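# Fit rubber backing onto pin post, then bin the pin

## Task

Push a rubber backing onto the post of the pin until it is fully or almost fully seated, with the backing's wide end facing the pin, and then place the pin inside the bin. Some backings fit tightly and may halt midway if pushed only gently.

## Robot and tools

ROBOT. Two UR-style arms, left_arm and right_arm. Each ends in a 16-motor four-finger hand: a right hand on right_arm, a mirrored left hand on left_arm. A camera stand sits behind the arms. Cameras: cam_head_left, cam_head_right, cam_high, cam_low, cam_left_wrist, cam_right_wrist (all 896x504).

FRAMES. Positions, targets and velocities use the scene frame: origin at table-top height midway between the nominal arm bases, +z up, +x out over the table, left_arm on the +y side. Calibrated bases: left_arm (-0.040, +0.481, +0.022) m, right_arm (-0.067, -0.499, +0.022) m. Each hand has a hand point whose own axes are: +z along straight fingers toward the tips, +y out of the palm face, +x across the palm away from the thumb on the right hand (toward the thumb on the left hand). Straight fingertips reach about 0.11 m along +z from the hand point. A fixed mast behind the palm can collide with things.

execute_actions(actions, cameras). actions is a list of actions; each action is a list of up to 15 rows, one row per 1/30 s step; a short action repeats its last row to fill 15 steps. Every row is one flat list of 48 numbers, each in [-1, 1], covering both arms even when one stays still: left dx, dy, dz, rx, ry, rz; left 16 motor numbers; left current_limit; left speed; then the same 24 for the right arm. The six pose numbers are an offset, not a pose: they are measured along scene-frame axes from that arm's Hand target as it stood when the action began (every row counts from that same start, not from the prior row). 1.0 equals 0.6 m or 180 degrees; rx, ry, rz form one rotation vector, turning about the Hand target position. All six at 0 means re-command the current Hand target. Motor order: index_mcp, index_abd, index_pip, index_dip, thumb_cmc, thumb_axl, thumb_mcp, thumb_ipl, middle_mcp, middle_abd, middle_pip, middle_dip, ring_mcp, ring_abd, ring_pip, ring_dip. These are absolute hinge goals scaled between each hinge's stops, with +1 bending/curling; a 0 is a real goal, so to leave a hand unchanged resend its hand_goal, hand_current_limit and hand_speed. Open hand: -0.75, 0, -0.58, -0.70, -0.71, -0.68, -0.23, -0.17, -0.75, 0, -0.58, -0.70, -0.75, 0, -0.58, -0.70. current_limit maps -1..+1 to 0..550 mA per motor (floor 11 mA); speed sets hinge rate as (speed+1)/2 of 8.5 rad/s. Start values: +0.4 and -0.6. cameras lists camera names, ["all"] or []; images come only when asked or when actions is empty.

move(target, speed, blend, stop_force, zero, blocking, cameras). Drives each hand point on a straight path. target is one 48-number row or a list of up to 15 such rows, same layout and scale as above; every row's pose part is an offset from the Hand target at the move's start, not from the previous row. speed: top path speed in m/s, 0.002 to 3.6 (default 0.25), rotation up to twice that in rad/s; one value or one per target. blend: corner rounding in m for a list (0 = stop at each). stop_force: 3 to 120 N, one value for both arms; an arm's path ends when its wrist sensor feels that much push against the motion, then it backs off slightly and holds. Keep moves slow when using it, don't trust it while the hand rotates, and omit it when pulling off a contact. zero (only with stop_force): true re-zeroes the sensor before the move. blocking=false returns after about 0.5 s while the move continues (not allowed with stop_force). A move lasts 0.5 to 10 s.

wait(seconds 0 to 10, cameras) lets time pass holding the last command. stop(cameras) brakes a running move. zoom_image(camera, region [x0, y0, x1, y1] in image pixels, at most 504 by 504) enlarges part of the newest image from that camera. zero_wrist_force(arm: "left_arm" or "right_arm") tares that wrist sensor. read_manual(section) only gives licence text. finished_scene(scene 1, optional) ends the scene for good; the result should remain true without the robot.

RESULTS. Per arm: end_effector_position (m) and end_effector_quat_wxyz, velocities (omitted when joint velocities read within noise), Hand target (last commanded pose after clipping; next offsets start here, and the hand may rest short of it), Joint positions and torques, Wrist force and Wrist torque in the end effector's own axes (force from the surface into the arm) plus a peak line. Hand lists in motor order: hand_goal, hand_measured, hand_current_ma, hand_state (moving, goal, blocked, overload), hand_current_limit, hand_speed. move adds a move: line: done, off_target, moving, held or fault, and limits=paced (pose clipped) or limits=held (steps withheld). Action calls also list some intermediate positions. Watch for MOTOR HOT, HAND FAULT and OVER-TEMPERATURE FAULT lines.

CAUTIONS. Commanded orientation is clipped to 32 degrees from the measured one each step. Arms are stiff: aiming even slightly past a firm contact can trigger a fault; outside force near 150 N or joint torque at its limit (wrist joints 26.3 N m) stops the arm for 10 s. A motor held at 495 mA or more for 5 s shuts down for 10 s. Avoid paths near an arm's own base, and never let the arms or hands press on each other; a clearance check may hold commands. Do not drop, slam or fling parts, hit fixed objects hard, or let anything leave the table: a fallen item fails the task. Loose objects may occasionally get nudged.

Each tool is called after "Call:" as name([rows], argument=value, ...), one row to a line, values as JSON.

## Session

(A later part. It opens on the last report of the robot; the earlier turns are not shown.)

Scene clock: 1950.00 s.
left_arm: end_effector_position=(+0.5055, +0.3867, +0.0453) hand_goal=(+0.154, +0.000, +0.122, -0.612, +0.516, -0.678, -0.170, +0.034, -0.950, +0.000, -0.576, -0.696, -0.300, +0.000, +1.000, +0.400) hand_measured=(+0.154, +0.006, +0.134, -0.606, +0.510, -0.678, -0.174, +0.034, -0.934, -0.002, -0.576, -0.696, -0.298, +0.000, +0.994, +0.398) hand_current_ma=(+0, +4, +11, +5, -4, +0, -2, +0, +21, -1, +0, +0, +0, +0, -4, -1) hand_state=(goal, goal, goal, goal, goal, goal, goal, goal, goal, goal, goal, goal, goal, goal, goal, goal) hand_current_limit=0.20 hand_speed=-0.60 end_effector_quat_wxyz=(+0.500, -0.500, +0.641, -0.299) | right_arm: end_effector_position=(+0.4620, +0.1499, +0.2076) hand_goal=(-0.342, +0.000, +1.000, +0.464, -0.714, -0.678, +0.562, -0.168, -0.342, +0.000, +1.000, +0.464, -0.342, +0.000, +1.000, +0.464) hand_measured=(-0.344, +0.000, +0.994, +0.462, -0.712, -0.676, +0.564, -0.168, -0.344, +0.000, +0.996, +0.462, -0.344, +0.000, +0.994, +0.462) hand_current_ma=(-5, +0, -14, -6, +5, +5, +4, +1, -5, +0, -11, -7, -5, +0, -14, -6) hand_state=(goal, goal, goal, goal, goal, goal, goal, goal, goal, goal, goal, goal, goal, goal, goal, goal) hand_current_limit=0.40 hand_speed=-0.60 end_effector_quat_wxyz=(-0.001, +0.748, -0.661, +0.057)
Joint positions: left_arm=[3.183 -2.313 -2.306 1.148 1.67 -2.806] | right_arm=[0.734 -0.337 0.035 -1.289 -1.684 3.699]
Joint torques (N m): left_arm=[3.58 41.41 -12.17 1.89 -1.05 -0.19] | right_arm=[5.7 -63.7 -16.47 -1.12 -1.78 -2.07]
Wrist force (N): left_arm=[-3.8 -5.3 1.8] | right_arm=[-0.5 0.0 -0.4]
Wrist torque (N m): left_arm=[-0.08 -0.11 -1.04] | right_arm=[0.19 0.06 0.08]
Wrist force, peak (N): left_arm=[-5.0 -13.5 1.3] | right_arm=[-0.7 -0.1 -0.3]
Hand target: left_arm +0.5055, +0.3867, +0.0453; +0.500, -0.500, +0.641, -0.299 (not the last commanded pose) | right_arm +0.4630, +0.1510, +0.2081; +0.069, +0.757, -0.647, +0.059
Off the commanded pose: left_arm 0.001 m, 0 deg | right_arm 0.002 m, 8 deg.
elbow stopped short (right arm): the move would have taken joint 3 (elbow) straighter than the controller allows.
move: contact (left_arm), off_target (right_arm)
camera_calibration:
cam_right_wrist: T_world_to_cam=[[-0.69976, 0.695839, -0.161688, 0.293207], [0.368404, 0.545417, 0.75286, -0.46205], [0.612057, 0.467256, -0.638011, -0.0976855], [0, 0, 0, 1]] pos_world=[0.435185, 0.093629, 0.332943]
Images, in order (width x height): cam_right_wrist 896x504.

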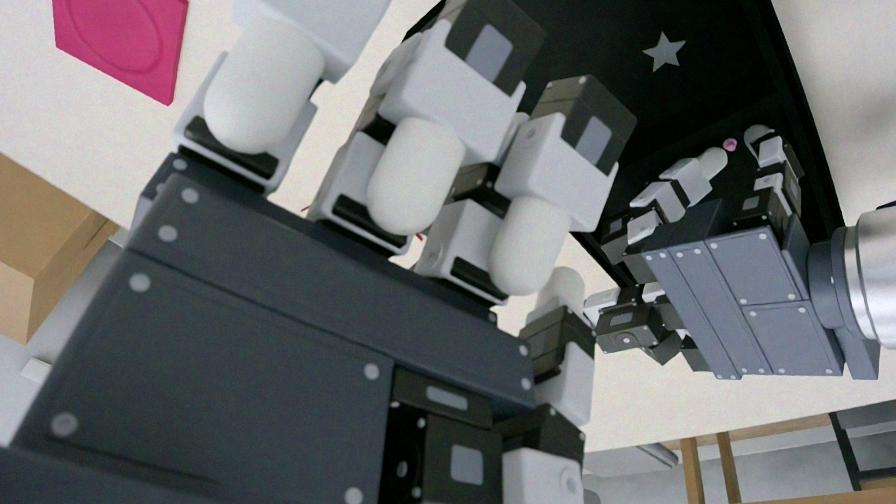

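Call:
move(target=[0,0,0.0012,0,0,0,0.155,0.0,0.123,-0.612,0.517,-0.678,-0.169,0.035,-0.95,0.0,-0.576,-0.696,-0.30,0,1.0,0.4,0.2,-0.9,0,0,0,0,0,0,-0.342,0,1.0,0.464,-0.714,-0.678,0.562,-0.168,-0.342,0,1.0,0.464,-0.342,0,1.0,0.464,0.4,-0.6], speed=0.02, cameras=[])

Call:
move(target=[0,0,0,0,0,0,0.155,0.0,0.123,-0.612,0.517,-0.678,-0.09,0.035,-0.95,0.0,-0.576,-0.696,-0.30,0,1.0,0.4,0.2,-0.95,0,0,0,0,0,0,-0.342,0,1.0,0.464,-0.714,-0.678,0.562,-0.168,-0.342,0,1.0,0.464,-0.342,0,1.0,0.464,0.4,-0.6], cameras=["cam_right_wrist"])

Call:
zoom_image(camera="cam_right_wrist", region=[680, 90, 800, 190])

Scene clock: 2014.90 s.
left_arm: end_effector_position=(+0.5055, +0.3867, +0.0460) hand_goal=(+0.154, +0.000, +0.122, -0.612, +0.516, -0.678, -0.170, +0.034, -0.950, +0.000, -0.576, -0.696, -0.300, +0.000, +1.000, +0.400) hand_measured=(+0.156, +0.002, +0.126, -0.608, +0.510, -0.678, -0.172, +0.034, -0.934, -0.002, -0.576, -0.696, -0.298, +0.000, +0.994, +0.398) hand_current_ma=(+1, +1, +2, +2, -4, +0, -1, +0, +21, -1, +0, +0, +0, +0, -4, -1) hand_state=(goal, goal, goal, goal, goal, goal, goal, goal, goal, goal, goal, goal, goal, goal, goal, goal) hand_current_limit=0.20 hand_speed=-0.90 end_effector_quat_wxyz=(+0.500, -0.500, +0.641, -0.299) | right_arm: end_effector_position=(+0.4620, +0.1499, +0.2076) hand_goal=(-0.342, +0.000, +1.000, +0.464, -0.714, -0.678, +0.562, -0.168, -0.342, +0.000, +1.000, +0.464, -0.342, +0.000, +1.000, +0.464) hand_measured=(-0.344, +0.000, +0.994, +0.462, -0.712, -0.676, +0.564, -0.168, -0.344, +0.000, +0.996, +0.462, -0.344, +0.000, +0.994, +0.462) hand_current_ma=(-5, +0, -14, -6, +5, +5, +4, +1, -5, +0, -11, -7, -5, +0, -14, -6) hand_state=(goal, goal, goal, goal, goal, goal, goal, goal, goal, goal, goal, goal, goal, goal, goal, goal) hand_current_limit=0.40 hand_speed=-0.60 end_effector_quat_wxyz=(-0.001, +0.748, -0.661, +0.057)
Joint positions: left_arm=[3.183 -2.31 -2.307 1.146 1.67 -2.806] | right_arm=[0.734 -0.337 0.035 -1.289 -1.684 3.699]
Joint torques (N m): left_arm=[-6.03 38.11 -10.88 0.11 2.1 0.22] | right_arm=[5.41 -65.13 -17.1 -0.95 -1.85 -2]
Wrist force (N): left_arm=[-3.2 -3.3 2.1] | right_arm=[-0.5 0.2 -0.1]
Wrist torque (N m): left_arm=[-0.01 -0.16 -0.98] | right_arm=[0.18 0.05 0.08]
Wrist force, peak (N): left_arm=[-3.6 -5.9 2.0] | right_arm=[-0.8 -0.2 -0.3]
Hand target: left_arm +0.5055, +0.3867, +0.0460; +0.500, -0.500, +0.641, -0.299 | right_arm +0.4630, +0.1510, +0.2081; +0.069, +0.757, -0.647, +0.059
Off the commanded pose: left_arm 0.000 m, 0 deg | right_arm 0.002 m, 8 deg.
elbow stopped short (right arm): the move would have taken joint 3 (elbow) straighter than the controller allows.
move: off_target (right_arm)
No camera images: "cameras" was empty.

Scene clock: 2015.70 s.
left_arm: end_effector_position=(+0.5055, +0.3867, +0.0460) hand_goal=(+0.154, +0.000, +0.122, -0.612, +0.516, -0.678, -0.090, +0.034, -0.950, +0.000, -0.576, -0.696, -0.300, +0.000, +1.000, +0.400) hand_measured=(+0.156, +0.002, +0.126, -0.608, +0.510, -0.678, -0.094, +0.034, -0.934, -0.002, -0.576, -0.696, -0.298, +0.000, +0.994, +0.398) hand_current_ma=(+1, +1, +2, +2, -4, +0, -2, +0, +21, -1, +0, +0, +0, +0, -4, -1) hand_state=(goal, goal, goal, goal, goal, goal, goal, goal, goal, goal, goal, goal, goal, goal, goal, goal) hand_current_limit=0.20 hand_speed=-0.95 end_effector_quat_wxyz=(+0.500, -0.500, +0.641, -0.299) | right_arm: end_effector_position=(+0.4620, +0.1499, +0.2076) hand_goal=(-0.342, +0.000, +1.000, +0.464, -0.714, -0.678, +0.562, -0.168, -0.342, +0.000, +1.000, +0.464, -0.342, +0.000, +1.000, +0.464) hand_measured=(-0.344, +0.000, +0.994, +0.462, -0.712, -0.676, +0.564, -0.168, -0.344, +0.000, +0.996, +0.462, -0.344, +0.000, +0.994, +0.462) hand_current_ma=(-5, +0, -14, -6, +5, +5, +4, +1, -5, +0, -11, -7, -5, +0, -14, -6) hand_state=(goal, goal, goal, goal, goal, goal, goal, goal, goal, goal, goal, goal, goal, goal, goal, goal) hand_current_limit=0.40 hand_speed=-0.60 end_effector_quat_wxyz=(-0.001, +0.748, -0.661, +0.057)
Joint positions: left_arm=[3.183 -2.31 -2.307 1.146 1.67 -2.806] | right_arm=[0.734 -0.337 0.035 -1.289 -1.684 3.699]
Joint torques (N m): left_arm=[-6.15 27.91 -8.28 2.48 2.11 0.29] | right_arm=[5.6 -64.69 -17.67 -0.97 -1.78 -2.03]
Wrist force (N): left_arm=[-3.4 -3.2 1.6] | right_arm=[-0.5 0.0 0.0]
Wrist torque (N m): left_arm=[0.01 -0.14 -1.00] | right_arm=[0.15 0.05 0.08]
Wrist force, peak (N): left_arm=[-3.3 -3.7 2.0] | right_arm=[-0.7 0.0 0.1]
Hand target: left_arm +0.5055, +0.3867, +0.0460; +0.500, -0.500, +0.641, -0.299 | right_arm +0.4630, +0.1510, +0.2081; +0.069, +0.757, -0.647, +0.059
Off the commanded pose: left_arm 0.000 m, 0 deg | right_arm 0.002 m, 8 deg.
elbow stopped short (right arm): the move would have taken joint 3 (elbow) straighter than the controller allows.
move: off_target (right_arm)
camera_calibration:
cam_right_wrist: T_world_to_cam=[[-0.69976, 0.695839, -0.161688, 0.293207], [0.368404, 0.545417, 0.75286, -0.46205], [0.612057, 0.467256, -0.638011, -0.0976855], [0, 0, 0, 1]] pos_world=[0.435185, 0.093629, 0.332943]
Images, in order (width x height): cam_right_wrist 896x504.

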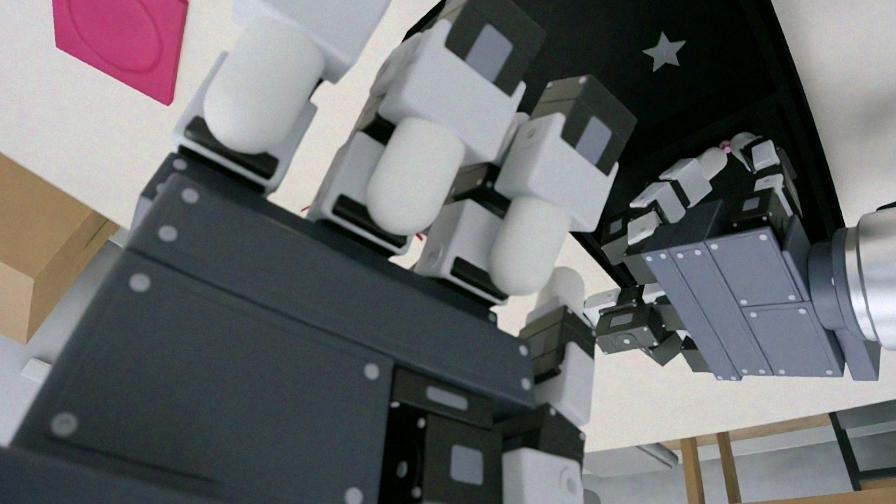

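Scaled by 4.200 from the camera's 896x504 image, which has a finer 1280x720 frame.

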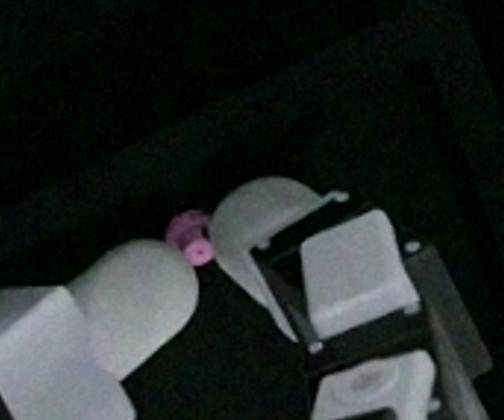

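Call:
zoom_image(camera="cam_right_wrist", region=[700, 125, 760, 175])

Scaled by 8.400 from the camera's 896x504 image, which has a finer 1280x720 frame.

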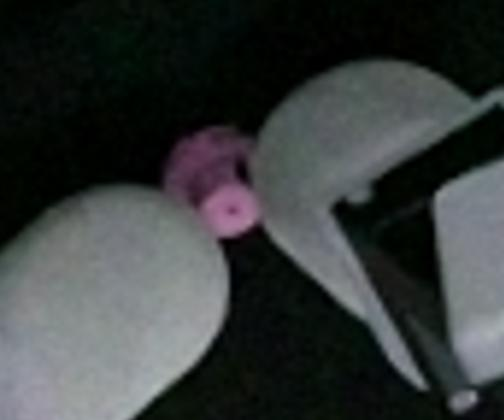

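Call:
move(target=[0,0,0,0,0,0,0.195,0.0,0.143,-0.601,0.517,-0.678,-0.055,0.052,-0.95,0.0,-0.576,-0.696,-0.30,0,1.0,0.4,0.2,-0.95,0,0,0,0,0,0,-0.342,0,1.0,0.464,-0.714,-0.678,0.562,-0.168,-0.342,0,1.0,0.464,-0.342,0,1.0,0.464,0.4,-0.6], cameras=["cam_right_wrist"])

Call:
zoom_image(camera="cam_right_wrist", region=[700, 125, 760, 175])

Scene clock: 2033.37 s.
left_arm: end_effector_position=(+0.5055, +0.3867, +0.0460) hand_goal=(+0.194, +0.000, +0.142, -0.602, +0.516, -0.678, -0.056, +0.052, -0.950, +0.000, -0.576, -0.696, -0.300, +0.000, +1.000, +0.400) hand_measured=(+0.156, +0.002, +0.126, -0.606, +0.510, -0.678, -0.088, +0.038, -0.934, -0.002, -0.576, -0.696, -0.298, +0.000, +0.994, +0.398) hand_current_ma=(-69, +1, -17, -3, -4, +0, -77, -23, +21, -1, +0, +0, +0, +0, -4, -1) hand_state=(blocked, goal, goal, goal, goal, goal, blocked, goal, goal, goal, goal, goal, goal, goal, goal, goal) hand_current_limit=0.20 hand_speed=-0.95 end_effector_quat_wxyz=(+0.500, -0.500, +0.641, -0.299) | right_arm: end_effector_position=(+0.4620, +0.1499, +0.2076) hand_goal=(-0.342, +0.000, +1.000, +0.464, -0.714, -0.678, +0.562, -0.168, -0.342, +0.000, +1.000, +0.464, -0.342, +0.000, +1.000, +0.464) hand_measured=(-0.344, +0.000, +0.994, +0.462, -0.712, -0.676, +0.564, -0.168, -0.344, +0.000, +0.996, +0.462, -0.344, +0.000, +0.994, +0.462) hand_current_ma=(-5, +0, -14, -6, +5, +5, +4, +1, -5, +0, -11, -7, -5, +0, -14, -6) hand_state=(goal, goal, goal, goal, goal, goal, goal, goal, goal, goal, goal, goal, goal, goal, goal, goal) hand_current_limit=0.40 hand_speed=-0.60 end_effector_quat_wxyz=(-0.001, +0.748, -0.661, +0.057)
Joint positions: left_arm=[3.183 -2.311 -2.307 1.146 1.67 -2.806] | right_arm=[0.734 -0.337 0.035 -1.289 -1.684 3.699]
Joint torques (N m): left_arm=[-6.23 24.75 2.25 3.31 1.02 0.48] | right_arm=[6.06 -64.79 -16.95 -1.02 -1.85 -2.02]
Wrist force (N): left_arm=[-3.3 -3.4 1.7] | right_arm=[-0.5 0.1 -0.1]
Wrist torque (N m): left_arm=[-0.01 -0.15 -1.00] | right_arm=[0.17 0.06 0.08]
Wrist force, peak (N): left_arm=[-3.4 -3.7 1.9] | right_arm=[-0.8 0.0 -0.2]
Hand target: left_arm +0.5055, +0.3867, +0.0460; +0.500, -0.500, +0.641, -0.299 | right_arm +0.4630, +0.1510, +0.2081; +0.069, +0.757, -0.647, +0.059
Off the commanded pose: left_arm 0.000 m, 0 deg | right_arm 0.002 m, 8 deg.
elbow stopped short (right arm): the move would have taken joint 3 (elbow) straighter than the controller allows.
move: off_target (right_arm)
camera_calibration:
cam_right_wrist: T_world_to_cam=[[-0.69976, 0.695839, -0.161688, 0.293207], [0.368404, 0.545417, 0.75286, -0.46205], [0.612057, 0.467256, -0.638011, -0.0976855], [0, 0, 0, 1]] pos_world=[0.435185, 0.093629, 0.332943]
Images, in order (width x height): cam_right_wrist 896x504.

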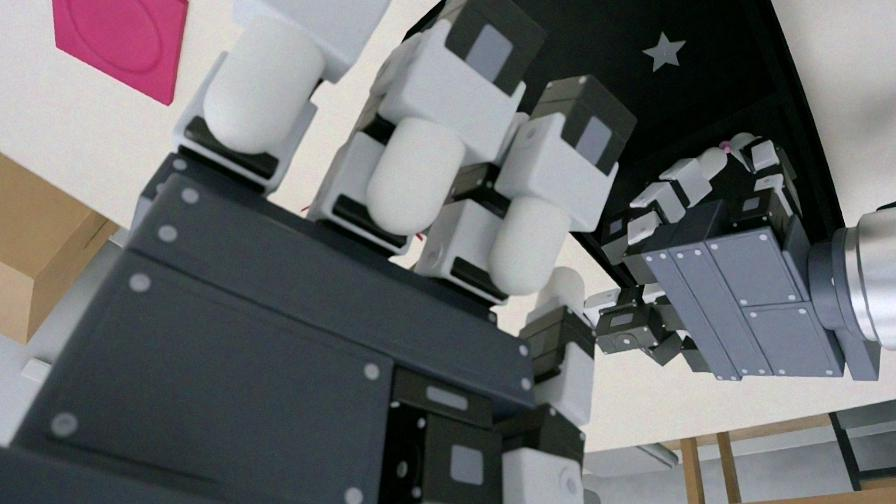

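Scaled by 8.400 from the camera's 896x504 image, which has a finer 1280x720 frame.

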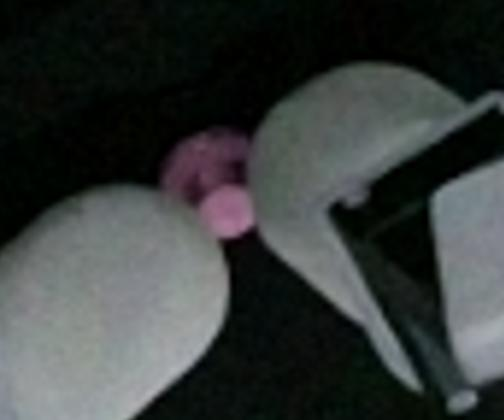

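Call:
move(target=[0,0,0,0,0,0,0.267,0.0,0.184,-0.577,0.517,-0.678,-0.005,0.08,-0.95,0.0,-0.576,-0.696,-0.30,0,1.0,0.4,0.2,-0.95,0,0,0,0,0,0,-0.342,0,1.0,0.464,-0.714,-0.678,0.562,-0.168,-0.342,0,1.0,0.464,-0.342,0,1.0,0.464,0.4,-0.6], cameras=["cam_right_wrist"])

Call:
zoom_image(camera="cam_right_wrist", region=[700, 125, 760, 175])

Scene clock: 2048.20 s.
left_arm: end_effector_position=(+0.5055, +0.3867, +0.0460) hand_goal=(+0.266, +0.000, +0.184, -0.578, +0.516, -0.678, -0.006, +0.080, -0.950, +0.000, -0.576, -0.696, -0.300, +0.000, +1.000, +0.400) hand_measured=(+0.160, +0.002, +0.138, -0.598, +0.512, -0.678, -0.084, +0.042, -0.934, -0.002, -0.576, -0.696, -0.298, +0.000, +0.994, +0.398) hand_current_ma=(-327, +1, -86, -25, -3, +0, -281, -100, +21, -1, +0, +0, +0, +0, -4, -1) hand_state=(blocked, goal, blocked, goal, goal, goal, blocked, blocked, goal, goal, goal, goal, goal, goal, goal, goal) hand_current_limit=0.20 hand_speed=-0.95 end_effector_quat_wxyz=(+0.500, -0.500, +0.641, -0.299) | right_arm: end_effector_position=(+0.4620, +0.1499, +0.2076) hand_goal=(-0.342, +0.000, +1.000, +0.464, -0.714, -0.678, +0.562, -0.168, -0.342, +0.000, +1.000, +0.464, -0.342, +0.000, +1.000, +0.464) hand_measured=(-0.344, +0.000, +0.994, +0.462, -0.712, -0.676, +0.564, -0.168, -0.344, +0.000, +0.996, +0.462, -0.344, +0.000, +0.994, +0.462) hand_current_ma=(-5, +0, -14, -6, +5, +5, +4, +1, -5, +0, -11, -7, -5, +0, -14, -6) hand_state=(goal, goal, goal, goal, goal, goal, goal, goal, goal, goal, goal, goal, goal, goal, goal, goal) hand_current_limit=0.40 hand_speed=-0.60 end_effector_quat_wxyz=(-0.001, +0.748, -0.661, +0.057)
Joint positions: left_arm=[3.183 -2.311 -2.307 1.146 1.67 -2.806] | right_arm=[0.734 -0.337 0.035 -1.289 -1.684 3.699]
Joint torques (N m): left_arm=[-5.85 24.19 12.01 3.24 -0.15 0.7] | right_arm=[5.63 -65.1 -17.16 -1.21 -1.9 -2.09]
Wrist force (N): left_arm=[-3.7 -5.3 1.9] | right_arm=[-0.4 -0.1 -0.4]
Wrist torque (N m): left_arm=[-0.03 -0.15 -1.01] | right_arm=[0.17 0.05 0.08]
Wrist force, peak (N): left_arm=[-3.7 -5.3 1.9] | right_arm=[-0.8 -0.2 -0.1]
Hand target: left_arm +0.5055, +0.3867, +0.0460; +0.500, -0.500, +0.641, -0.299 | right_arm +0.4630, +0.1510, +0.2081; +0.069, +0.757, -0.647, +0.059
Off the commanded pose: left_arm 0.000 m, 0 deg | right_arm 0.002 m, 8 deg.
elbow stopped short (right arm): the move would have taken joint 3 (elbow) straighter than the controller allows.
move: off_target (right_arm)
camera_calibration:
cam_right_wrist: T_world_to_cam=[[-0.69976, 0.695839, -0.161688, 0.293207], [0.368404, 0.545417, 0.75286, -0.46205], [0.612057, 0.467256, -0.638011, -0.0976855], [0, 0, 0, 1]] pos_world=[0.435185, 0.093629, 0.332943]
Images, in order (width x height): cam_right_wrist 896x504.

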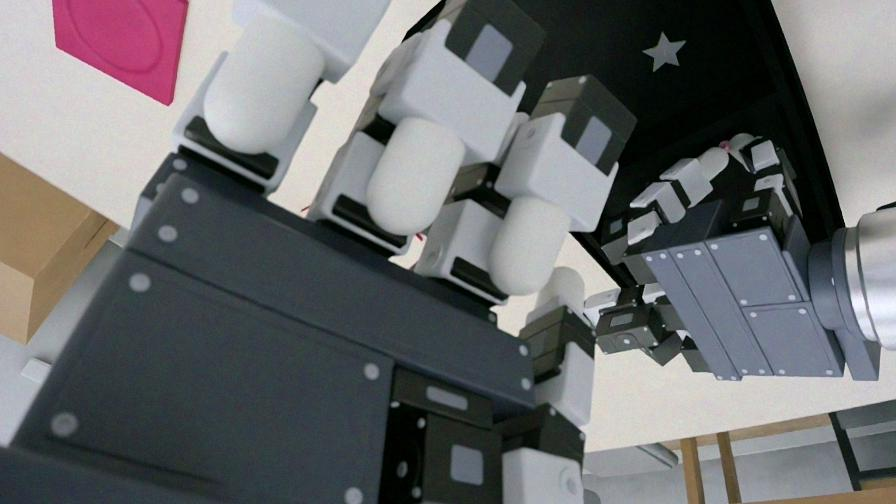

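Scaled by 8.400 from the camera's 896x504 image, which has a finer 1280x720 frame.

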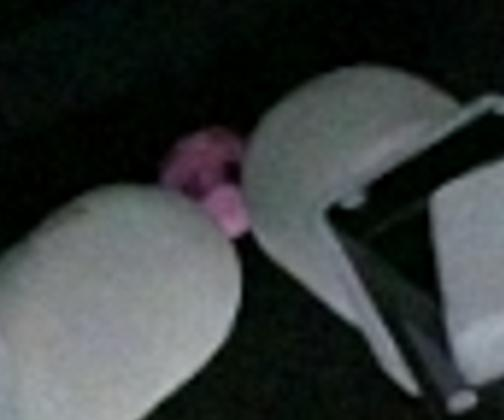

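Call:
move(target=[0,0,0.0167,0,0,0,0.267,0.0,0.184,-0.577,0.517,-0.678,-0.005,0.08,-0.95,0.0,-0.576,-0.696,-0.30,0,1.0,0.4,0.2,-0.95,0,0,0,0,0,0,-0.342,0,1.0,0.464,-0.714,-0.678,0.562,-0.168,-0.342,0,1.0,0.464,-0.342,0,1.0,0.464,0.4,-0.6], speed=0.02, cameras=["cam_right_wrist","cam_left_wrist"])

Call:
zoom_image(camera="cam_right_wrist", region=[700, 125, 760, 175])

Scene clock: 2057.53 s.
left_arm: end_effector_position=(+0.5054, +0.3867, +0.0561) hand_goal=(+0.266, +0.000, +0.184, -0.578, +0.516, -0.678, -0.006, +0.080, -0.950, +0.000, -0.576, -0.696, -0.300, +0.000, +1.000, +0.400) hand_measured=(+0.174, +0.002, +0.144, -0.596, +0.512, -0.678, -0.080, +0.042, -0.934, -0.002, -0.576, -0.696, -0.298, +0.000, +0.994, +0.398) hand_current_ma=(-264, +1, -72, -22, -3, +0, -263, -100, +21, -1, +0, +0, +0, +0, -4, -1) hand_state=(blocked, goal, blocked, goal, goal, goal, blocked, blocked, goal, goal, goal, goal, goal, goal, goal, goal) hand_current_limit=0.20 hand_speed=-0.95 end_effector_quat_wxyz=(+0.500, -0.500, +0.641, -0.299) | right_arm: end_effector_position=(+0.4620, +0.1499, +0.2076) hand_goal=(-0.342, +0.000, +1.000, +0.464, -0.714, -0.678, +0.562, -0.168, -0.342, +0.000, +1.000, +0.464, -0.342, +0.000, +1.000, +0.464) hand_measured=(-0.344, +0.000, +0.994, +0.462, -0.712, -0.676, +0.564, -0.168, -0.344, +0.000, +0.996, +0.462, -0.344, +0.000, +0.994, +0.462) hand_current_ma=(-5, +0, -14, -6, +5, +5, +4, +1, -5, +0, -11, -7, -5, +0, -14, -6) hand_state=(goal, goal, goal, goal, goal, goal, goal, goal, goal, goal, goal, goal, goal, goal, goal, goal) hand_current_limit=0.40 hand_speed=-0.60 end_effector_quat_wxyz=(-0.001, +0.748, -0.661, +0.057)
Joint positions: left_arm=[3.183 -2.279 -2.313 1.12 1.67 -2.806] | right_arm=[0.734 -0.337 0.035 -1.289 -1.684 3.699]
Joint torques (N m): left_arm=[-5.1 23.46 -2.23 4.06 -1.45 1.22] | right_arm=[6.06 -65.2 -17.34 -1.22 -1.73 -1.95]
Wrist force (N): left_arm=[-3.2 -3.4 2.0] | right_arm=[-0.2 0.0 0.0]
Wrist torque (N m): left_arm=[-0.01 -0.17 -0.97] | right_arm=[0.15 0.02 0.10]
Wrist force, peak (N): left_arm=[-3.7 -5.4 2.3] | right_arm=[-0.7 -0.2 -0.4]
Hand target: left_arm +0.5055, +0.3867, +0.0560; +0.500, -0.500, +0.641, -0.299 | right_arm +0.4630, +0.1510, +0.2081; +0.069, +0.757, -0.647, +0.059
Off the commanded pose: left_arm 0.000 m, 0 deg | right_arm 0.002 m, 8 deg.
elbow stopped short (right arm): the move would have taken joint 3 (elbow) straighter than the controller allows.
move: off_target (right_arm)
camera_calibration:
cam_left_wrist: T_world_to_cam=[[0.155323, 0.530103, 0.833586, -0.366601], [-0.55246, -0.652921, 0.518153, 0.45622], [0.81894, -0.541004, 0.191447, -0.0899271], [0, 0, 0, 1]] pos_world=[0.38263, 0.443561, 0.0864183]
cam_right_wrist: T_world_to_cam=[[-0.69976, 0.695839, -0.161688, 0.293207], [0.368404, 0.545417, 0.75286, -0.46205], [0.612057, 0.467256, -0.638011, -0.0976855], [0, 0, 0, 1]] pos_world=[0.435185, 0.093629, 0.332943]
Images, in order (width x height): cam_left_wrist 896x504, cam_right_wrist 896x504.

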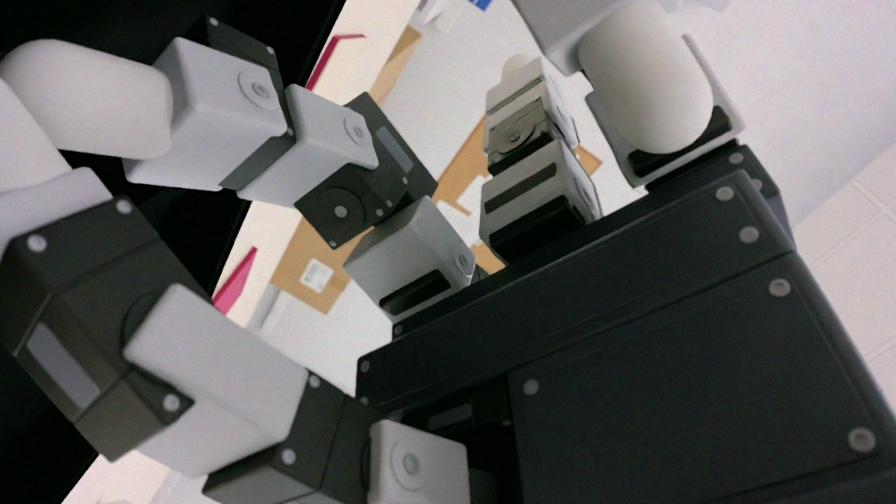

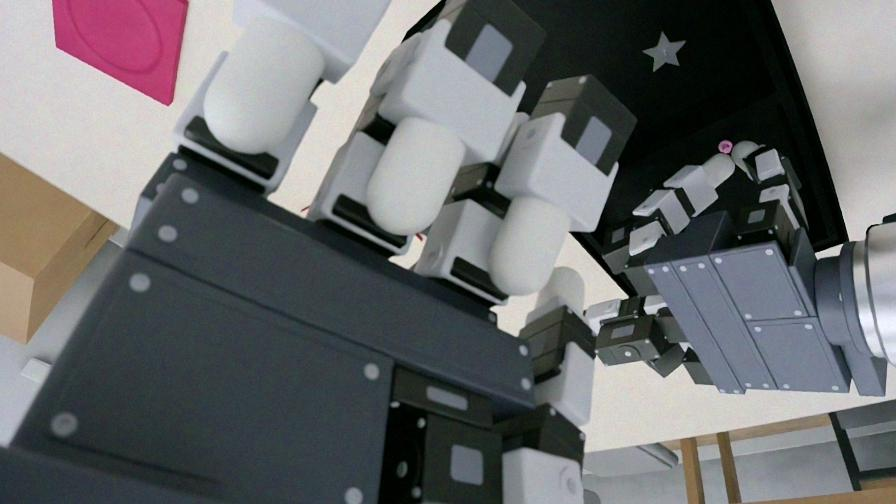

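Scaled by 8.400 from the camera's 896x504 image, which has a finer 1280x720 frame.

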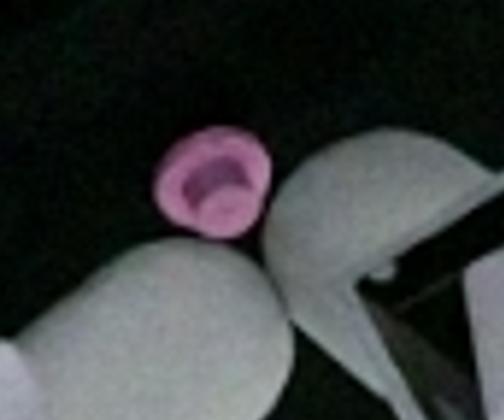

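Call:
move([
  [0,0,0.0167,0,0,0,0.155,0.0,0.123,-0.612,0.517,-0.678,-0.169,0.035,-0.95,0.0,-0.576,-0.696,-0.30,0,1.0,0.4,0.2,-0.8,0,0,0,0,0,0,-0.342,0,1.0,0.464,-0.714,-0.678,0.562,-0.168,-0.342,0,1.0,0.464,-0.342,0,1.0,0.464,0.4,-0.6],
  [0.0042,0,0.0167,0,0,0,0.155,0.0,0.123,-0.612,0.517,-0.678,-0.169,0.035,-0.95,0.0,-0.576,-0.696,-0.30,0,1.0,0.4,0.2,-0.8,0,0,0,0,0,0,-0.342,0,1.0,0.464,-0.714,-0.678,0.562,-0.168,-0.342,0,1.0,0.464,-0.342,0,1.0,0.464,0.4,-0.6],
  [0.0042,0,-0.0092,0,0,0,0.155,0.0,0.123,-0.612,0.517,-0.678,-0.169,0.035,-0.95,0.0,-0.576,-0.696,-0.30,0,1.0,0.4,0.2,-0.8,0,0,0,0,0,0,-0.342,0,1.0,0.464,-0.714,-0.678,0.562,-0.168,-0.342,0,1.0,0.464,-0.342,0,1.0,0.464,0.4,-0.6],
], speed=0.03, cameras=["cam_right_wrist"])

Call:
zoom_image(camera="cam_right_wrist", region=[700, 125, 760, 175])

Scene clock: 2183.33 s.
left_arm: end_effector_position=(+0.5081, +0.3867, +0.0505) hand_goal=(+0.154, +0.000, +0.122, -0.612, +0.516, -0.678, -0.170, +0.034, -0.950, +0.000, -0.576, -0.696, -0.300, +0.000, +1.000, +0.400) hand_measured=(+0.156, +0.002, +0.122, -0.610, +0.512, -0.678, -0.166, +0.032, -0.934, -0.002, -0.576, -0.696, -0.298, +0.000, +0.994, +0.398) hand_current_ma=(+1, +1, +0, +1, -3, +0, +2, -2, +21, -1, +0, +0, +0, +0, -4, -1) hand_state=(goal, goal, goal, goal, goal, goal, goal, goal, goal, goal, goal, goal, goal, goal, goal, goal) hand_current_limit=0.20 hand_speed=-0.80 end_effector_quat_wxyz=(+0.500, -0.500, +0.641, -0.299) end_effector_velocity=(+0.001, +0.000, +0.001) end_effector_angular_velocity=(+0.000, +0.000, +0.000) | right_arm: end_effector_position=(+0.4620, +0.1499, +0.2076) hand_goal=(-0.342, +0.000, +1.000, +0.464, -0.714, -0.678, +0.562, -0.168, -0.342, +0.000, +1.000, +0.464, -0.342, +0.000, +1.000, +0.464) hand_measured=(-0.344, +0.000, +0.994, +0.462, -0.712, -0.676, +0.564, -0.168, -0.344, +0.000, +0.996, +0.462, -0.344, +0.000, +0.994, +0.462) hand_current_ma=(-5, +0, -14, -6, +5, +5, +4, +1, -5, +0, -11, -7, -5, +0, -14, -6) hand_state=(goal, goal, goal, goal, goal, goal, goal, goal, goal, goal, goal, goal, goal, goal, goal, goal) hand_current_limit=0.40 hand_speed=-0.60 end_effector_quat_wxyz=(-0.001, +0.748, -0.661, +0.057)
Joint positions: left_arm=[3.183 -2.297 -2.303 1.129 1.67 -2.806] | right_arm=[0.734 -0.337 0.035 -1.289 -1.684 3.699]
Joint velocities: left_arm=[0 0.003 0.002 -0.005 -0.001 0] | right_arm=[within noise]
Joint torques (N m): left_arm=[-7.74 43.25 4.61 -0.53 2.51 -1.52] | right_arm=[5.74 -65.51 -17.49 -1.26 -1.77 -1.99]
Wrist force (N): left_arm=[-3.1 -3.0 1.9] | right_arm=[-0.6 0.1 -0.1]
Wrist torque (N m): left_arm=[0.04 -0.18 -0.98] | right_arm=[0.17 0.06 0.08]
Wrist force, peak (N): left_arm=[-3.5 -3.3 2.0] | right_arm=[-0.8 -0.1 -0.3]
Hand target: left_arm +0.5080, +0.3867, +0.0505; +0.500, -0.500, +0.641, -0.299 | right_arm +0.4630, +0.1510, +0.2081; +0.069, +0.757, -0.647, +0.059
Off the commanded pose: left_arm 0.000 m, 0 deg | right_arm 0.002 m, 8 deg.
elbow stopped short (right arm): the move would have taken joint 3 (elbow) straighter than the controller allows.
move: off_target (right_arm)
camera_calibration:
cam_right_wrist: T_world_to_cam=[[-0.69976, 0.695839, -0.161688, 0.293207], [0.368404, 0.545417, 0.75286, -0.46205], [0.612057, 0.467256, -0.638011, -0.0976855], [0, 0, 0, 1]] pos_world=[0.435185, 0.093629, 0.332943]
Images, in order (width x height): cam_right_wrist 896x504.

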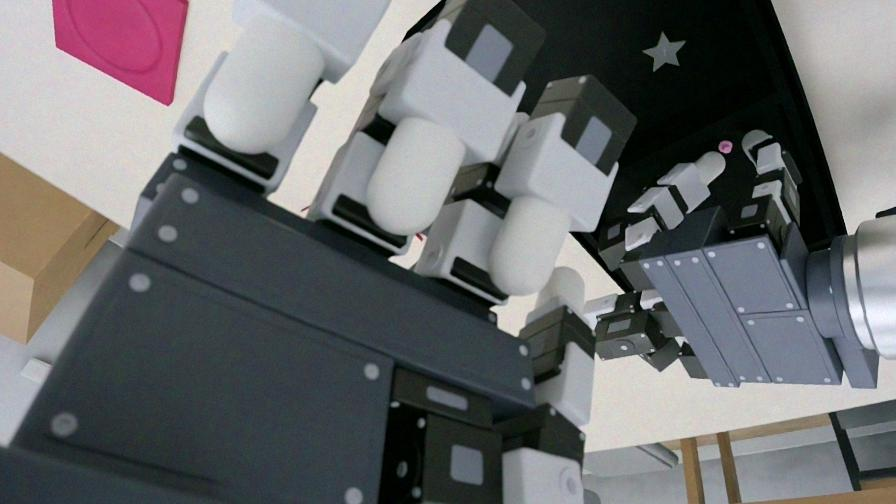

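Scaled by 8.400 from the camera's 896x504 image, which has a finer 1280x720 frame.

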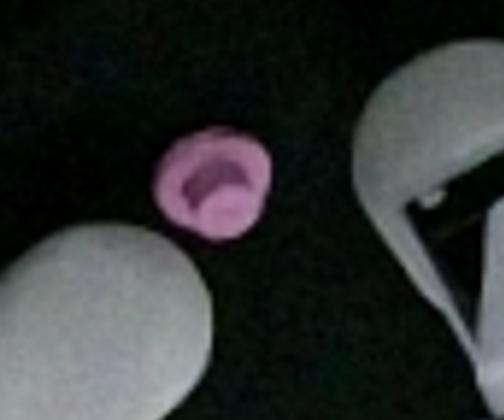

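Call:
move(target=[0,0,-0.0083,0,0,0,0.155,0.0,0.123,-0.612,0.517,-0.678,-0.12,0.035,-0.95,0.0,-0.576,-0.696,-0.30,0,1.0,0.4,0.2,-0.95,0,0,0,0,0,0,-0.342,0,1.0,0.464,-0.714,-0.678,0.562,-0.168,-0.342,0,1.0,0.464,-0.342,0,1.0,0.464,0.4,-0.6], speed=0.02, cameras=[])

Call:
move(target=[0,0,0,0,0,0,0.155,0.0,0.123,-0.612,0.517,-0.678,-0.08,0.035,-0.95,0.0,-0.576,-0.696,-0.30,0,1.0,0.4,0.2,-0.96,0,0,0,0,0,0,-0.342,0,1.0,0.464,-0.714,-0.678,0.562,-0.168,-0.342,0,1.0,0.464,-0.342,0,1.0,0.464,0.4,-0.6], cameras=["cam_right_wrist"])

Call:
zoom_image(camera="cam_right_wrist", region=[700, 125, 760, 175])

Scene clock: 2201.60 s.
left_arm: end_effector_position=(+0.5080, +0.3867, +0.0455) hand_goal=(+0.154, +0.000, +0.122, -0.612, +0.516, -0.678, -0.120, +0.034, -0.950, +0.000, -0.576, -0.696, -0.300, +0.000, +1.000, +0.400) hand_measured=(+0.152, +0.004, +0.132, -0.608, +0.512, -0.678, -0.122, +0.032, -0.934, -0.002, -0.576, -0.696, -0.298, +0.000, +0.994, +0.398) hand_current_ma=(-1, +2, +8, +2, -3, +0, -1, -1, +21, -1, +0, +0, +0, +0, -4, -1) hand_state=(goal, goal, goal, goal, goal, goal, goal, goal, goal, goal, goal, goal, goal, goal, goal, goal) hand_current_limit=0.20 hand_speed=-0.95 end_effector_quat_wxyz=(+0.500, -0.500, +0.641, -0.299) | right_arm: end_effector_position=(+0.4620, +0.1499, +0.2076) hand_goal=(-0.342, +0.000, +1.000, +0.464, -0.714, -0.678, +0.562, -0.168, -0.342, +0.000, +1.000, +0.464, -0.342, +0.000, +1.000, +0.464) hand_measured=(-0.344, +0.000, +0.994, +0.462, -0.712, -0.676, +0.564, -0.168, -0.344, +0.000, +0.996, +0.462, -0.344, +0.000, +0.994, +0.462) hand_current_ma=(-5, +0, -14, -6, +5, +5, +4, +1, -5, +0, -11, -7, -5, +0, -14, -6) hand_state=(goal, goal, goal, goal, goal, goal, goal, goal, goal, goal, goal, goal, goal, goal, goal, goal) hand_current_limit=0.40 hand_speed=-0.60 end_effector_quat_wxyz=(-0.001, +0.748, -0.661, +0.057)
Joint positions: left_arm=[3.183 -2.313 -2.3 1.142 1.67 -2.806] | right_arm=[0.734 -0.337 0.035 -1.289 -1.684 3.699]
Joint torques (N m): left_arm=[-7.75 40.64 8.95 -0.49 1.85 -1.53] | right_arm=[4.9 -66.02 -17.4 -1.22 -1.96 -1.95]
Wrist force (N): left_arm=[-3.8 -7.4 1.9] | right_arm=[-0.4 0.0 -0.2]
Wrist torque (N m): left_arm=[-0.18 -0.14 -1.06] | right_arm=[0.17 0.05 0.09]
Wrist force, peak (N): left_arm=[-4.2 -9.2 2.2] | right_arm=[-0.8 0.1 -0.2]
Hand target: left_arm +0.5080, +0.3867, +0.0455; +0.500, -0.500, +0.641, -0.299 | right_arm +0.4630, +0.1510, +0.2081; +0.069, +0.757, -0.647, +0.059
Off the commanded pose: left_arm 0.000 m, 0 deg | right_arm 0.002 m, 8 deg.
elbow stopped short (right arm): the move would have taken joint 3 (elbow) straighter than the controller allows.
move: off_target (right_arm)
No camera images: "cameras" was empty.

Scene clock: 2202.13 s.
left_arm: end_effector_position=(+0.5080, +0.3867, +0.0456) hand_goal=(+0.154, +0.000, +0.122, -0.612, +0.516, -0.678, -0.080, +0.034, -0.950, +0.000, -0.576, -0.696, -0.300, +0.000, +1.000, +0.400) hand_measured=(+0.152, +0.004, +0.132, -0.608, +0.512, -0.678, -0.090, +0.032, -0.934, -0.002, -0.576, -0.696, -0.298, +0.000, +0.994, +0.398) hand_current_ma=(-1, +2, +8, +2, -2, +0, -14, -1, +21, -1, +0, +0, +0, +0, -4, -1) hand_state=(goal, goal, goal, goal, goal, goal, goal, goal, goal, goal, goal, goal, goal, goal, goal, goal) hand_current_limit=0.20 hand_speed=-0.96 end_effector_quat_wxyz=(+0.500, -0.500, +0.641, -0.299) | right_arm: end_effector_position=(+0.4620, +0.1499, +0.2076) hand_goal=(-0.342, +0.000, +1.000, +0.464, -0.714, -0.678, +0.562, -0.168, -0.342, +0.000, +1.000, +0.464, -0.342, +0.000, +1.000, +0.464) hand_measured=(-0.344, +0.000, +0.994, +0.462, -0.712, -0.676, +0.564, -0.168, -0.344, +0.000, +0.996, +0.462, -0.344, +0.000, +0.994, +0.462) hand_current_ma=(-5, +0, -14, -6, +5, +5, +4, +1, -5, +0, -11, -7, -5, +0, -14, -6) hand_state=(goal, goal, goal, goal, goal, goal, goal, goal, goal, goal, goal, goal, goal, goal, goal, goal) hand_current_limit=0.40 hand_speed=-0.60 end_effector_quat_wxyz=(-0.001, +0.748, -0.661, +0.057)
Joint positions: left_arm=[3.183 -2.313 -2.3 1.142 1.67 -2.806] | right_arm=[0.734 -0.337 0.035 -1.289 -1.684 3.699]
Joint torques (N m): left_arm=[-7.31 41.59 -5.21 -1 1.85 -1.51] | right_arm=[6.01 -65.99 -17.57 -1.25 -1.83 -1.93]
Wrist force (N): left_arm=[-3.9 -6.8 2.3] | right_arm=[-0.3 -0.1 -0.2]
Wrist torque (N m): left_arm=[-0.09 -0.15 -1.02] | right_arm=[0.15 0.03 0.09]
Wrist force, peak (N): left_arm=[-4.4 -8.4 1.8] | right_arm=[-0.7 -0.2 -0.3]
Hand target: left_arm +0.5080, +0.3867, +0.0455; +0.500, -0.500, +0.641, -0.299 | right_arm +0.4630, +0.1510, +0.2081; +0.069, +0.757, -0.647, +0.059
Off the commanded pose: left_arm 0.000 m, 0 deg | right_arm 0.002 m, 8 deg.
elbow stopped short (right arm): the move would have taken joint 3 (elbow) straighter than the controller allows.
move: off_target (right_arm)
camera_calibration:
cam_right_wrist: T_world_to_cam=[[-0.69976, 0.695839, -0.161688, 0.293207], [0.368404, 0.545417, 0.75286, -0.46205], [0.612057, 0.467256, -0.638011, -0.0976855], [0, 0, 0, 1]] pos_world=[0.435185, 0.093629, 0.332943]
Images, in order (width x height): cam_right_wrist 896x504.

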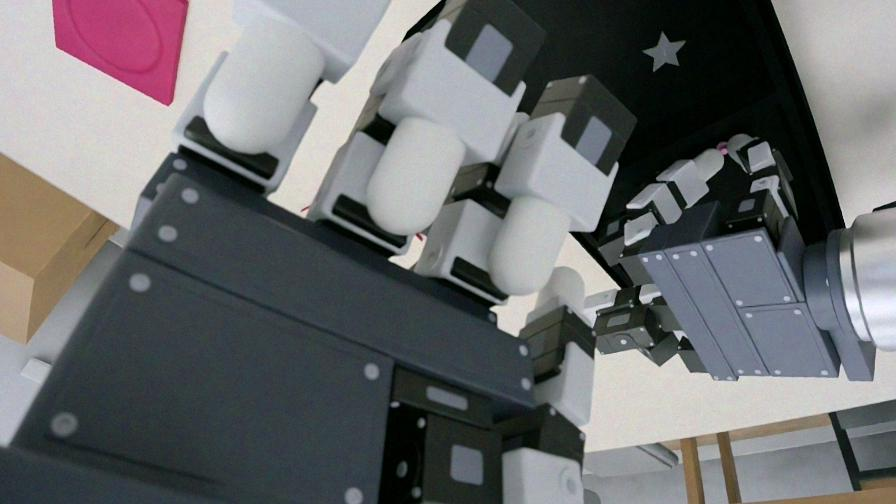

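Scaled by 8.400 from the camera's 896x504 image, which has a finer 1280x720 frame.

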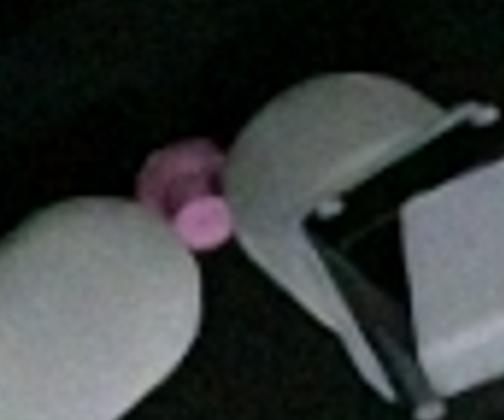

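Call:
move(target=[0,0,0,0,0,0,0.19,0.0,0.147,-0.598,0.517,-0.678,-0.06,0.048,-0.95,0.0,-0.576,-0.696,-0.30,0,1.0,0.4,0.2,-0.96,0,0,0,0,0,0,-0.342,0,1.0,0.464,-0.714,-0.678,0.562,-0.168,-0.342,0,1.0,0.464,-0.342,0,1.0,0.464,0.4,-0.6], cameras=[])

Call:
move(target=[0,0,0.01,0,0,0,0.19,0.0,0.147,-0.598,0.517,-0.678,-0.06,0.048,-0.95,0.0,-0.576,-0.696,-0.30,0,1.0,0.4,0.2,-0.96,0,0,0,0,0,0,-0.342,0,1.0,0.464,-0.714,-0.678,0.562,-0.168,-0.342,0,1.0,0.464,-0.342,0,1.0,0.464,0.4,-0.6], speed=0.01, cameras=["cam_right_wrist"])

Call:
zoom_image(camera="cam_right_wrist", region=[700, 125, 760, 175])

Scene clock: 2217.20 s.
left_arm: end_effector_position=(+0.5080, +0.3867, +0.0455) hand_goal=(+0.190, +0.000, +0.146, -0.598, +0.516, -0.678, -0.060, +0.048, -0.950, +0.000, -0.576, -0.696, -0.300, +0.000, +1.000, +0.400) hand_measured=(+0.152, +0.004, +0.132, -0.602, +0.512, -0.678, -0.088, +0.032, -0.934, -0.002, -0.576, -0.696, -0.298, +0.000, +0.994, +0.398) hand_current_ma=(-72, +2, -14, -3, -2, +0, -60, -26, +21, -1, +0, +0, +0, +0, -4, -1) hand_state=(blocked, goal, goal, goal, goal, goal, blocked, goal, goal, goal, goal, goal, goal, goal, goal, goal) hand_current_limit=0.20 hand_speed=-0.96 end_effector_quat_wxyz=(+0.500, -0.500, +0.641, -0.299) | right_arm: end_effector_position=(+0.4620, +0.1499, +0.2076) hand_goal=(-0.342, +0.000, +1.000, +0.464, -0.714, -0.678, +0.562, -0.168, -0.342, +0.000, +1.000, +0.464, -0.342, +0.000, +1.000, +0.464) hand_measured=(-0.344, +0.000, +0.994, +0.462, -0.712, -0.676, +0.564, -0.168, -0.344, +0.000, +0.996, +0.462, -0.344, +0.000, +0.994, +0.462) hand_current_ma=(-5, +0, -14, -6, +5, +5, +4, +1, -5, +0, -11, -7, -5, +0, -14, -6) hand_state=(goal, goal, goal, goal, goal, goal, goal, goal, goal, goal, goal, goal, goal, goal, goal, goal) hand_current_limit=0.40 hand_speed=-0.60 end_effector_quat_wxyz=(-0.001, +0.748, -0.661, +0.057)
Joint positions: left_arm=[3.183 -2.313 -2.3 1.142 1.67 -2.806] | right_arm=[0.734 -0.337 0.035 -1.289 -1.684 3.699]
Joint torques (N m): left_arm=[-5.95 40.46 -11.3 0.34 1.59 -0.9] | right_arm=[5.31 -65.62 -17.56 -1.26 -1.83 -2.04]
Wrist force (N): left_arm=[-3.8 -4.4 2.0] | right_arm=[-0.3 0.0 0.0]
Wrist torque (N m): left_arm=[-0.02 -0.12 -1.03] | right_arm=[0.15 0.03 0.09]
Wrist force, peak (N): left_arm=[-4.0 -7.0 2.3] | right_arm=[-0.7 -0.1 -0.4]
Hand target: left_arm +0.5080, +0.3867, +0.0455; +0.500, -0.500, +0.641, -0.299 | right_arm +0.4630, +0.1510, +0.2081; +0.069, +0.757, -0.647, +0.059
Off the commanded pose: left_arm 0.000 m, 0 deg | right_arm 0.002 m, 8 deg.
elbow stopped short (right arm): the move would have taken joint 3 (elbow) straighter than the controller allows.
move: off_target (right_arm)
No camera images: "cameras" was empty.

Scene clock: 2218.07 s.
left_arm: end_effector_position=(+0.5080, +0.3867, +0.0516) hand_goal=(+0.190, +0.000, +0.146, -0.598, +0.516, -0.678, -0.060, +0.048, -0.950, +0.000, -0.576, -0.696, -0.300, +0.000, +1.000, +0.400) hand_measured=(+0.152, +0.002, +0.132, -0.602, +0.512, -0.678, -0.088, +0.032, -0.934, -0.002, -0.576, -0.696, -0.298, +0.000, +0.994, +0.398) hand_current_ma=(-71, +1, -14, -3, -2, +0, -60, -26, +21, -1, +0, +0, +0, +0, -4, -1) hand_state=(blocked, goal, goal, goal, goal, goal, blocked, goal, goal, goal, goal, goal, goal, goal, goal, goal) hand_current_limit=0.20 hand_speed=-0.96 end_effector_quat_wxyz=(+0.500, -0.500, +0.641, -0.299) | right_arm: end_effector_position=(+0.4620, +0.1499, +0.2076) hand_goal=(-0.342, +0.000, +1.000, +0.464, -0.714, -0.678, +0.562, -0.168, -0.342, +0.000, +1.000, +0.464, -0.342, +0.000, +1.000, +0.464) hand_measured=(-0.344, +0.000, +0.994, +0.462, -0.712, -0.676, +0.564, -0.168, -0.344, +0.000, +0.996, +0.462, -0.344, +0.000, +0.994, +0.462) hand_current_ma=(-5, +0, -14, -6, +5, +5, +4, +1, -5, +0, -11, -7, -5, +0, -14, -6) hand_state=(goal, goal, goal, goal, goal, goal, goal, goal, goal, goal, goal, goal, goal, goal, goal, goal) hand_current_limit=0.40 hand_speed=-0.60 end_effector_quat_wxyz=(-0.001, +0.748, -0.661, +0.057)
Joint positions: left_arm=[3.183 -2.294 -2.303 1.126 1.67 -2.806] | right_arm=[0.734 -0.337 0.035 -1.289 -1.684 3.699]
Joint torques (N m): left_arm=[-6.16 24.2 -6.15 2.79 1.35 -0.75] | right_arm=[5.58 -66.11 -17.89 -1.44 -1.85 -1.98]
Wrist force (N): left_arm=[-3.0 -3.4 1.9] | right_arm=[-0.3 0.2 -0.1]
Wrist torque (N m): left_arm=[-0.02 -0.19 -0.96] | right_arm=[0.19 0.03 0.10]
Wrist force, peak (N): left_arm=[-3.6 -4.9 2.5] | right_arm=[-0.7 -0.1 -0.2]
Hand target: left_arm +0.5080, +0.3867, +0.0515; +0.500, -0.500, +0.641, -0.299 | right_arm +0.4630, +0.1510, +0.2081; +0.069, +0.757, -0.647, +0.059
Off the commanded pose: left_arm 0.000 m, 0 deg | right_arm 0.002 m, 8 deg.
elbow stopped short (right arm): the move would have taken joint 3 (elbow) straighter than the controller allows.
move: off_target (right_arm)
camera_calibration:
cam_right_wrist: T_world_to_cam=[[-0.69976, 0.695839, -0.161688, 0.293207], [0.368404, 0.545417, 0.75286, -0.46205], [0.612057, 0.467256, -0.638011, -0.0976855], [0, 0, 0, 1]] pos_world=[0.435185, 0.093629, 0.332943]
Images, in order (width x height): cam_right_wrist 896x504.

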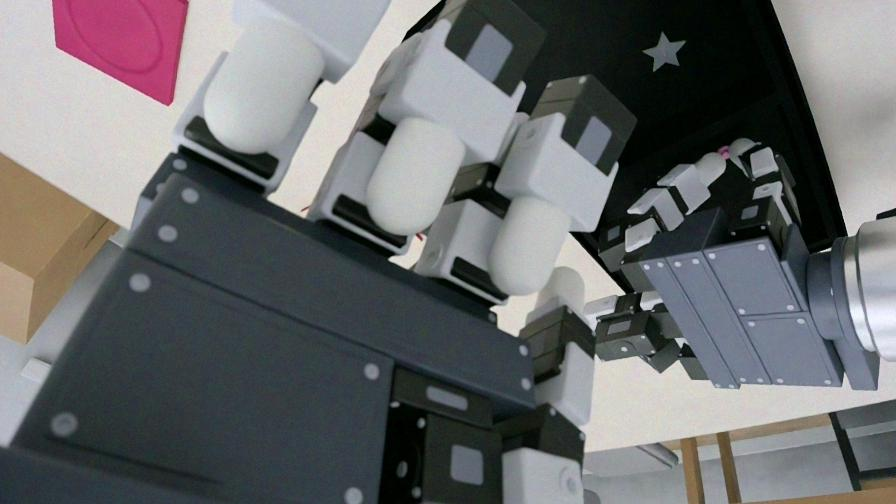

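Scaled by 8.400 from the camera's 896x504 image, which has a finer 1280x720 frame.

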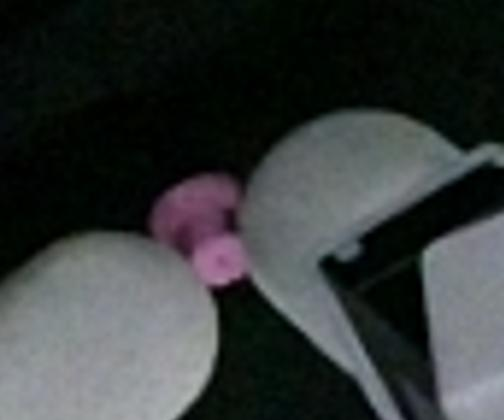

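Call:
move(target=[0,0,0.1083,0,0,0,0.19,0.0,0.147,-0.598,0.517,-0.678,-0.06,0.048,-0.95,0.0,-0.576,-0.696,-0.30,0,1.0,0.4,0.2,-0.96,0,0,0,0,0,0,-0.342,0,1.0,0.464,-0.714,-0.678,0.562,-0.168,-0.342,0,1.0,0.464,-0.342,0,1.0,0.464,0.4,-0.6], speed=0.03, cameras=["cam_right_wrist","cam_left_wrist"])

Call:
zoom_image(camera="cam_right_wrist", region=[700, 165, 780, 245])

Call:
zoom_image(camera="cam_left_wrist", region=[0, 40, 120, 160])

Scene clock: 2232.00 s.
left_arm: end_effector_position=(+0.5080, +0.3867, +0.1165) hand_goal=(+0.190, +0.000, +0.146, -0.598, +0.516, -0.678, -0.060, +0.048, -0.950, +0.000, -0.576, -0.696, -0.300, +0.000, +1.000, +0.400) hand_measured=(+0.152, +0.002, +0.132, -0.602, +0.512, -0.678, -0.088, +0.032, -0.934, -0.002, -0.576, -0.696, -0.298, +0.000, +0.994, +0.398) hand_current_ma=(-71, +1, -14, -3, -2, +0, -60, -26, +21, -1, +0, +0, +0, +0, -4, -1) hand_state=(blocked, goal, goal, goal, goal, goal, blocked, goal, goal, goal, goal, goal, goal, goal, goal, goal) hand_current_limit=0.20 hand_speed=-0.96 end_effector_quat_wxyz=(+0.500, -0.500, +0.641, -0.299) end_effector_velocity=(+0.001, +0.000, +0.000) end_effector_angular_velocity=(+0.000, -0.004, +0.002) | right_arm: end_effector_position=(+0.4620, +0.1499, +0.2076) hand_goal=(-0.342, +0.000, +1.000, +0.464, -0.714, -0.678, +0.562, -0.168, -0.342, +0.000, +1.000, +0.464, -0.342, +0.000, +1.000, +0.464) hand_measured=(-0.344, +0.000, +0.994, +0.462, -0.712, -0.676, +0.564, -0.168, -0.344, +0.000, +0.996, +0.462, -0.344, +0.000, +0.994, +0.462) hand_current_ma=(-5, +0, -14, -6, +5, +5, +4, +1, -5, +0, -11, -7, -5, +0, -14, -6) hand_state=(goal, goal, goal, goal, goal, goal, goal, goal, goal, goal, goal, goal, goal, goal, goal, goal) hand_current_limit=0.40 hand_speed=-0.60 end_effector_quat_wxyz=(-0.001, +0.748, -0.661, +0.057)
Joint positions: left_arm=[3.183 -2.09 -2.324 0.943 1.67 -2.806] | right_arm=[0.734 -0.337 0.035 -1.289 -1.684 3.699]
Joint velocities: left_arm=[0 -0.003 0.001 0.005 0.001 0] | right_arm=[within noise]
Joint torques (N m): left_arm=[-5.83 19.68 -4.52 4.67 0.61 1.4] | right_arm=[6.57 -66.22 -18.45 -1.26 -1.95 -2.01]
Wrist force (N): left_arm=[-3.1 -3.2 2.0] | right_arm=[-0.6 0.0 0.2]
Wrist torque (N m): left_arm=[-0.01 -0.16 -0.98] | right_arm=[0.14 0.06 0.08]
Wrist force, peak (N): left_arm=[-3.2 -3.6 2.1] | right_arm=[-0.8 0.1 0.1]
Hand target: left_arm +0.5080, +0.3867, +0.1165; +0.500, -0.500, +0.641, -0.299 | right_arm +0.4630, +0.1510, +0.2081; +0.069, +0.757, -0.647, +0.059
Off the commanded pose: left_arm 0.000 m, 0 deg | right_arm 0.002 m, 8 deg.
elbow stopped short (right arm): the move would have taken joint 3 (elbow) straighter than the controller allows.
move: off_target (right_arm)
camera_calibration:
cam_left_wrist: T_world_to_cam=[[0.155223, 0.530085, 0.833616, -0.417379], [-0.55256, -0.652907, 0.518063, 0.426299], [0.818891, -0.541039, 0.191558, -0.10354], [0, 0, 0, 1]] pos_world=[0.385131, 0.443561, 0.146918]
cam_right_wrist: T_world_to_cam=[[-0.69976, 0.695839, -0.161688, 0.293207], [0.368404, 0.545417, 0.75286, -0.46205], [0.612057, 0.467256, -0.638011, -0.0976855], [0, 0, 0, 1]] pos_world=[0.435185, 0.093629, 0.332943]
Images, in order (width x height): cam_left_wrist 896x504, cam_right_wrist 896x504.

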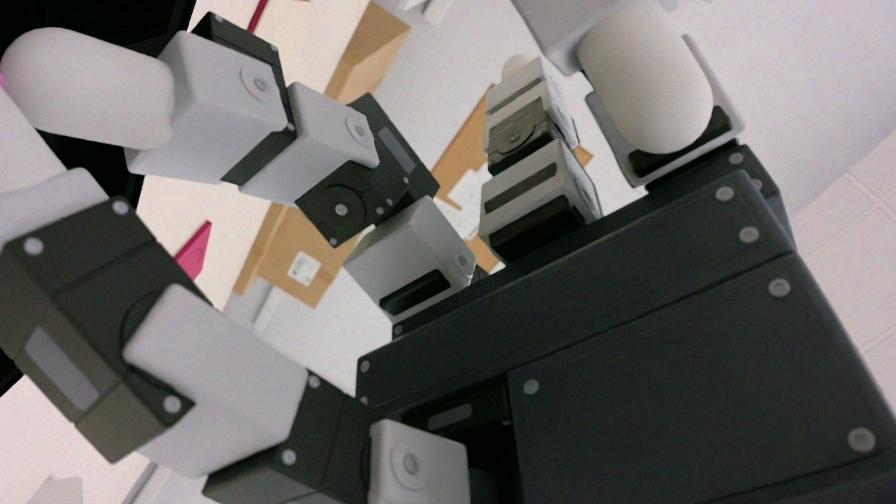

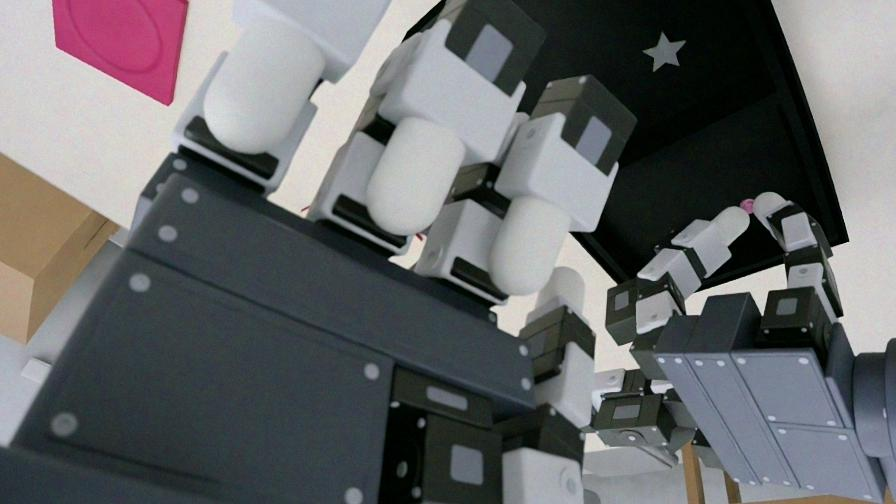

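Scaled by 6.300 from the camera's 896x504 image, which has a finer 1280x720 frame.

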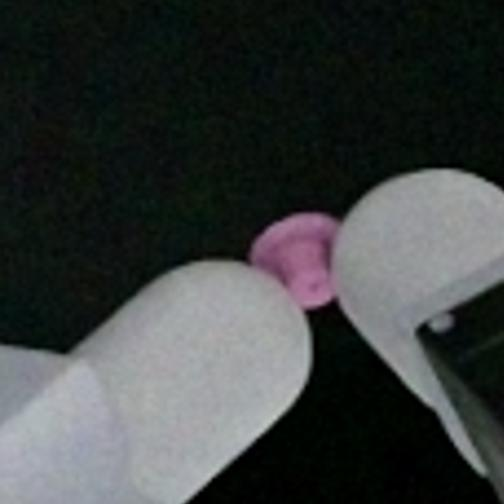

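Scaled by 4.200 from the camera's 896x504 image, which has a finer 1280x720 frame.

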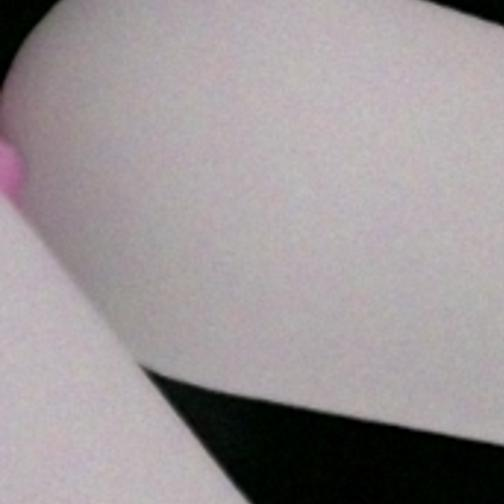

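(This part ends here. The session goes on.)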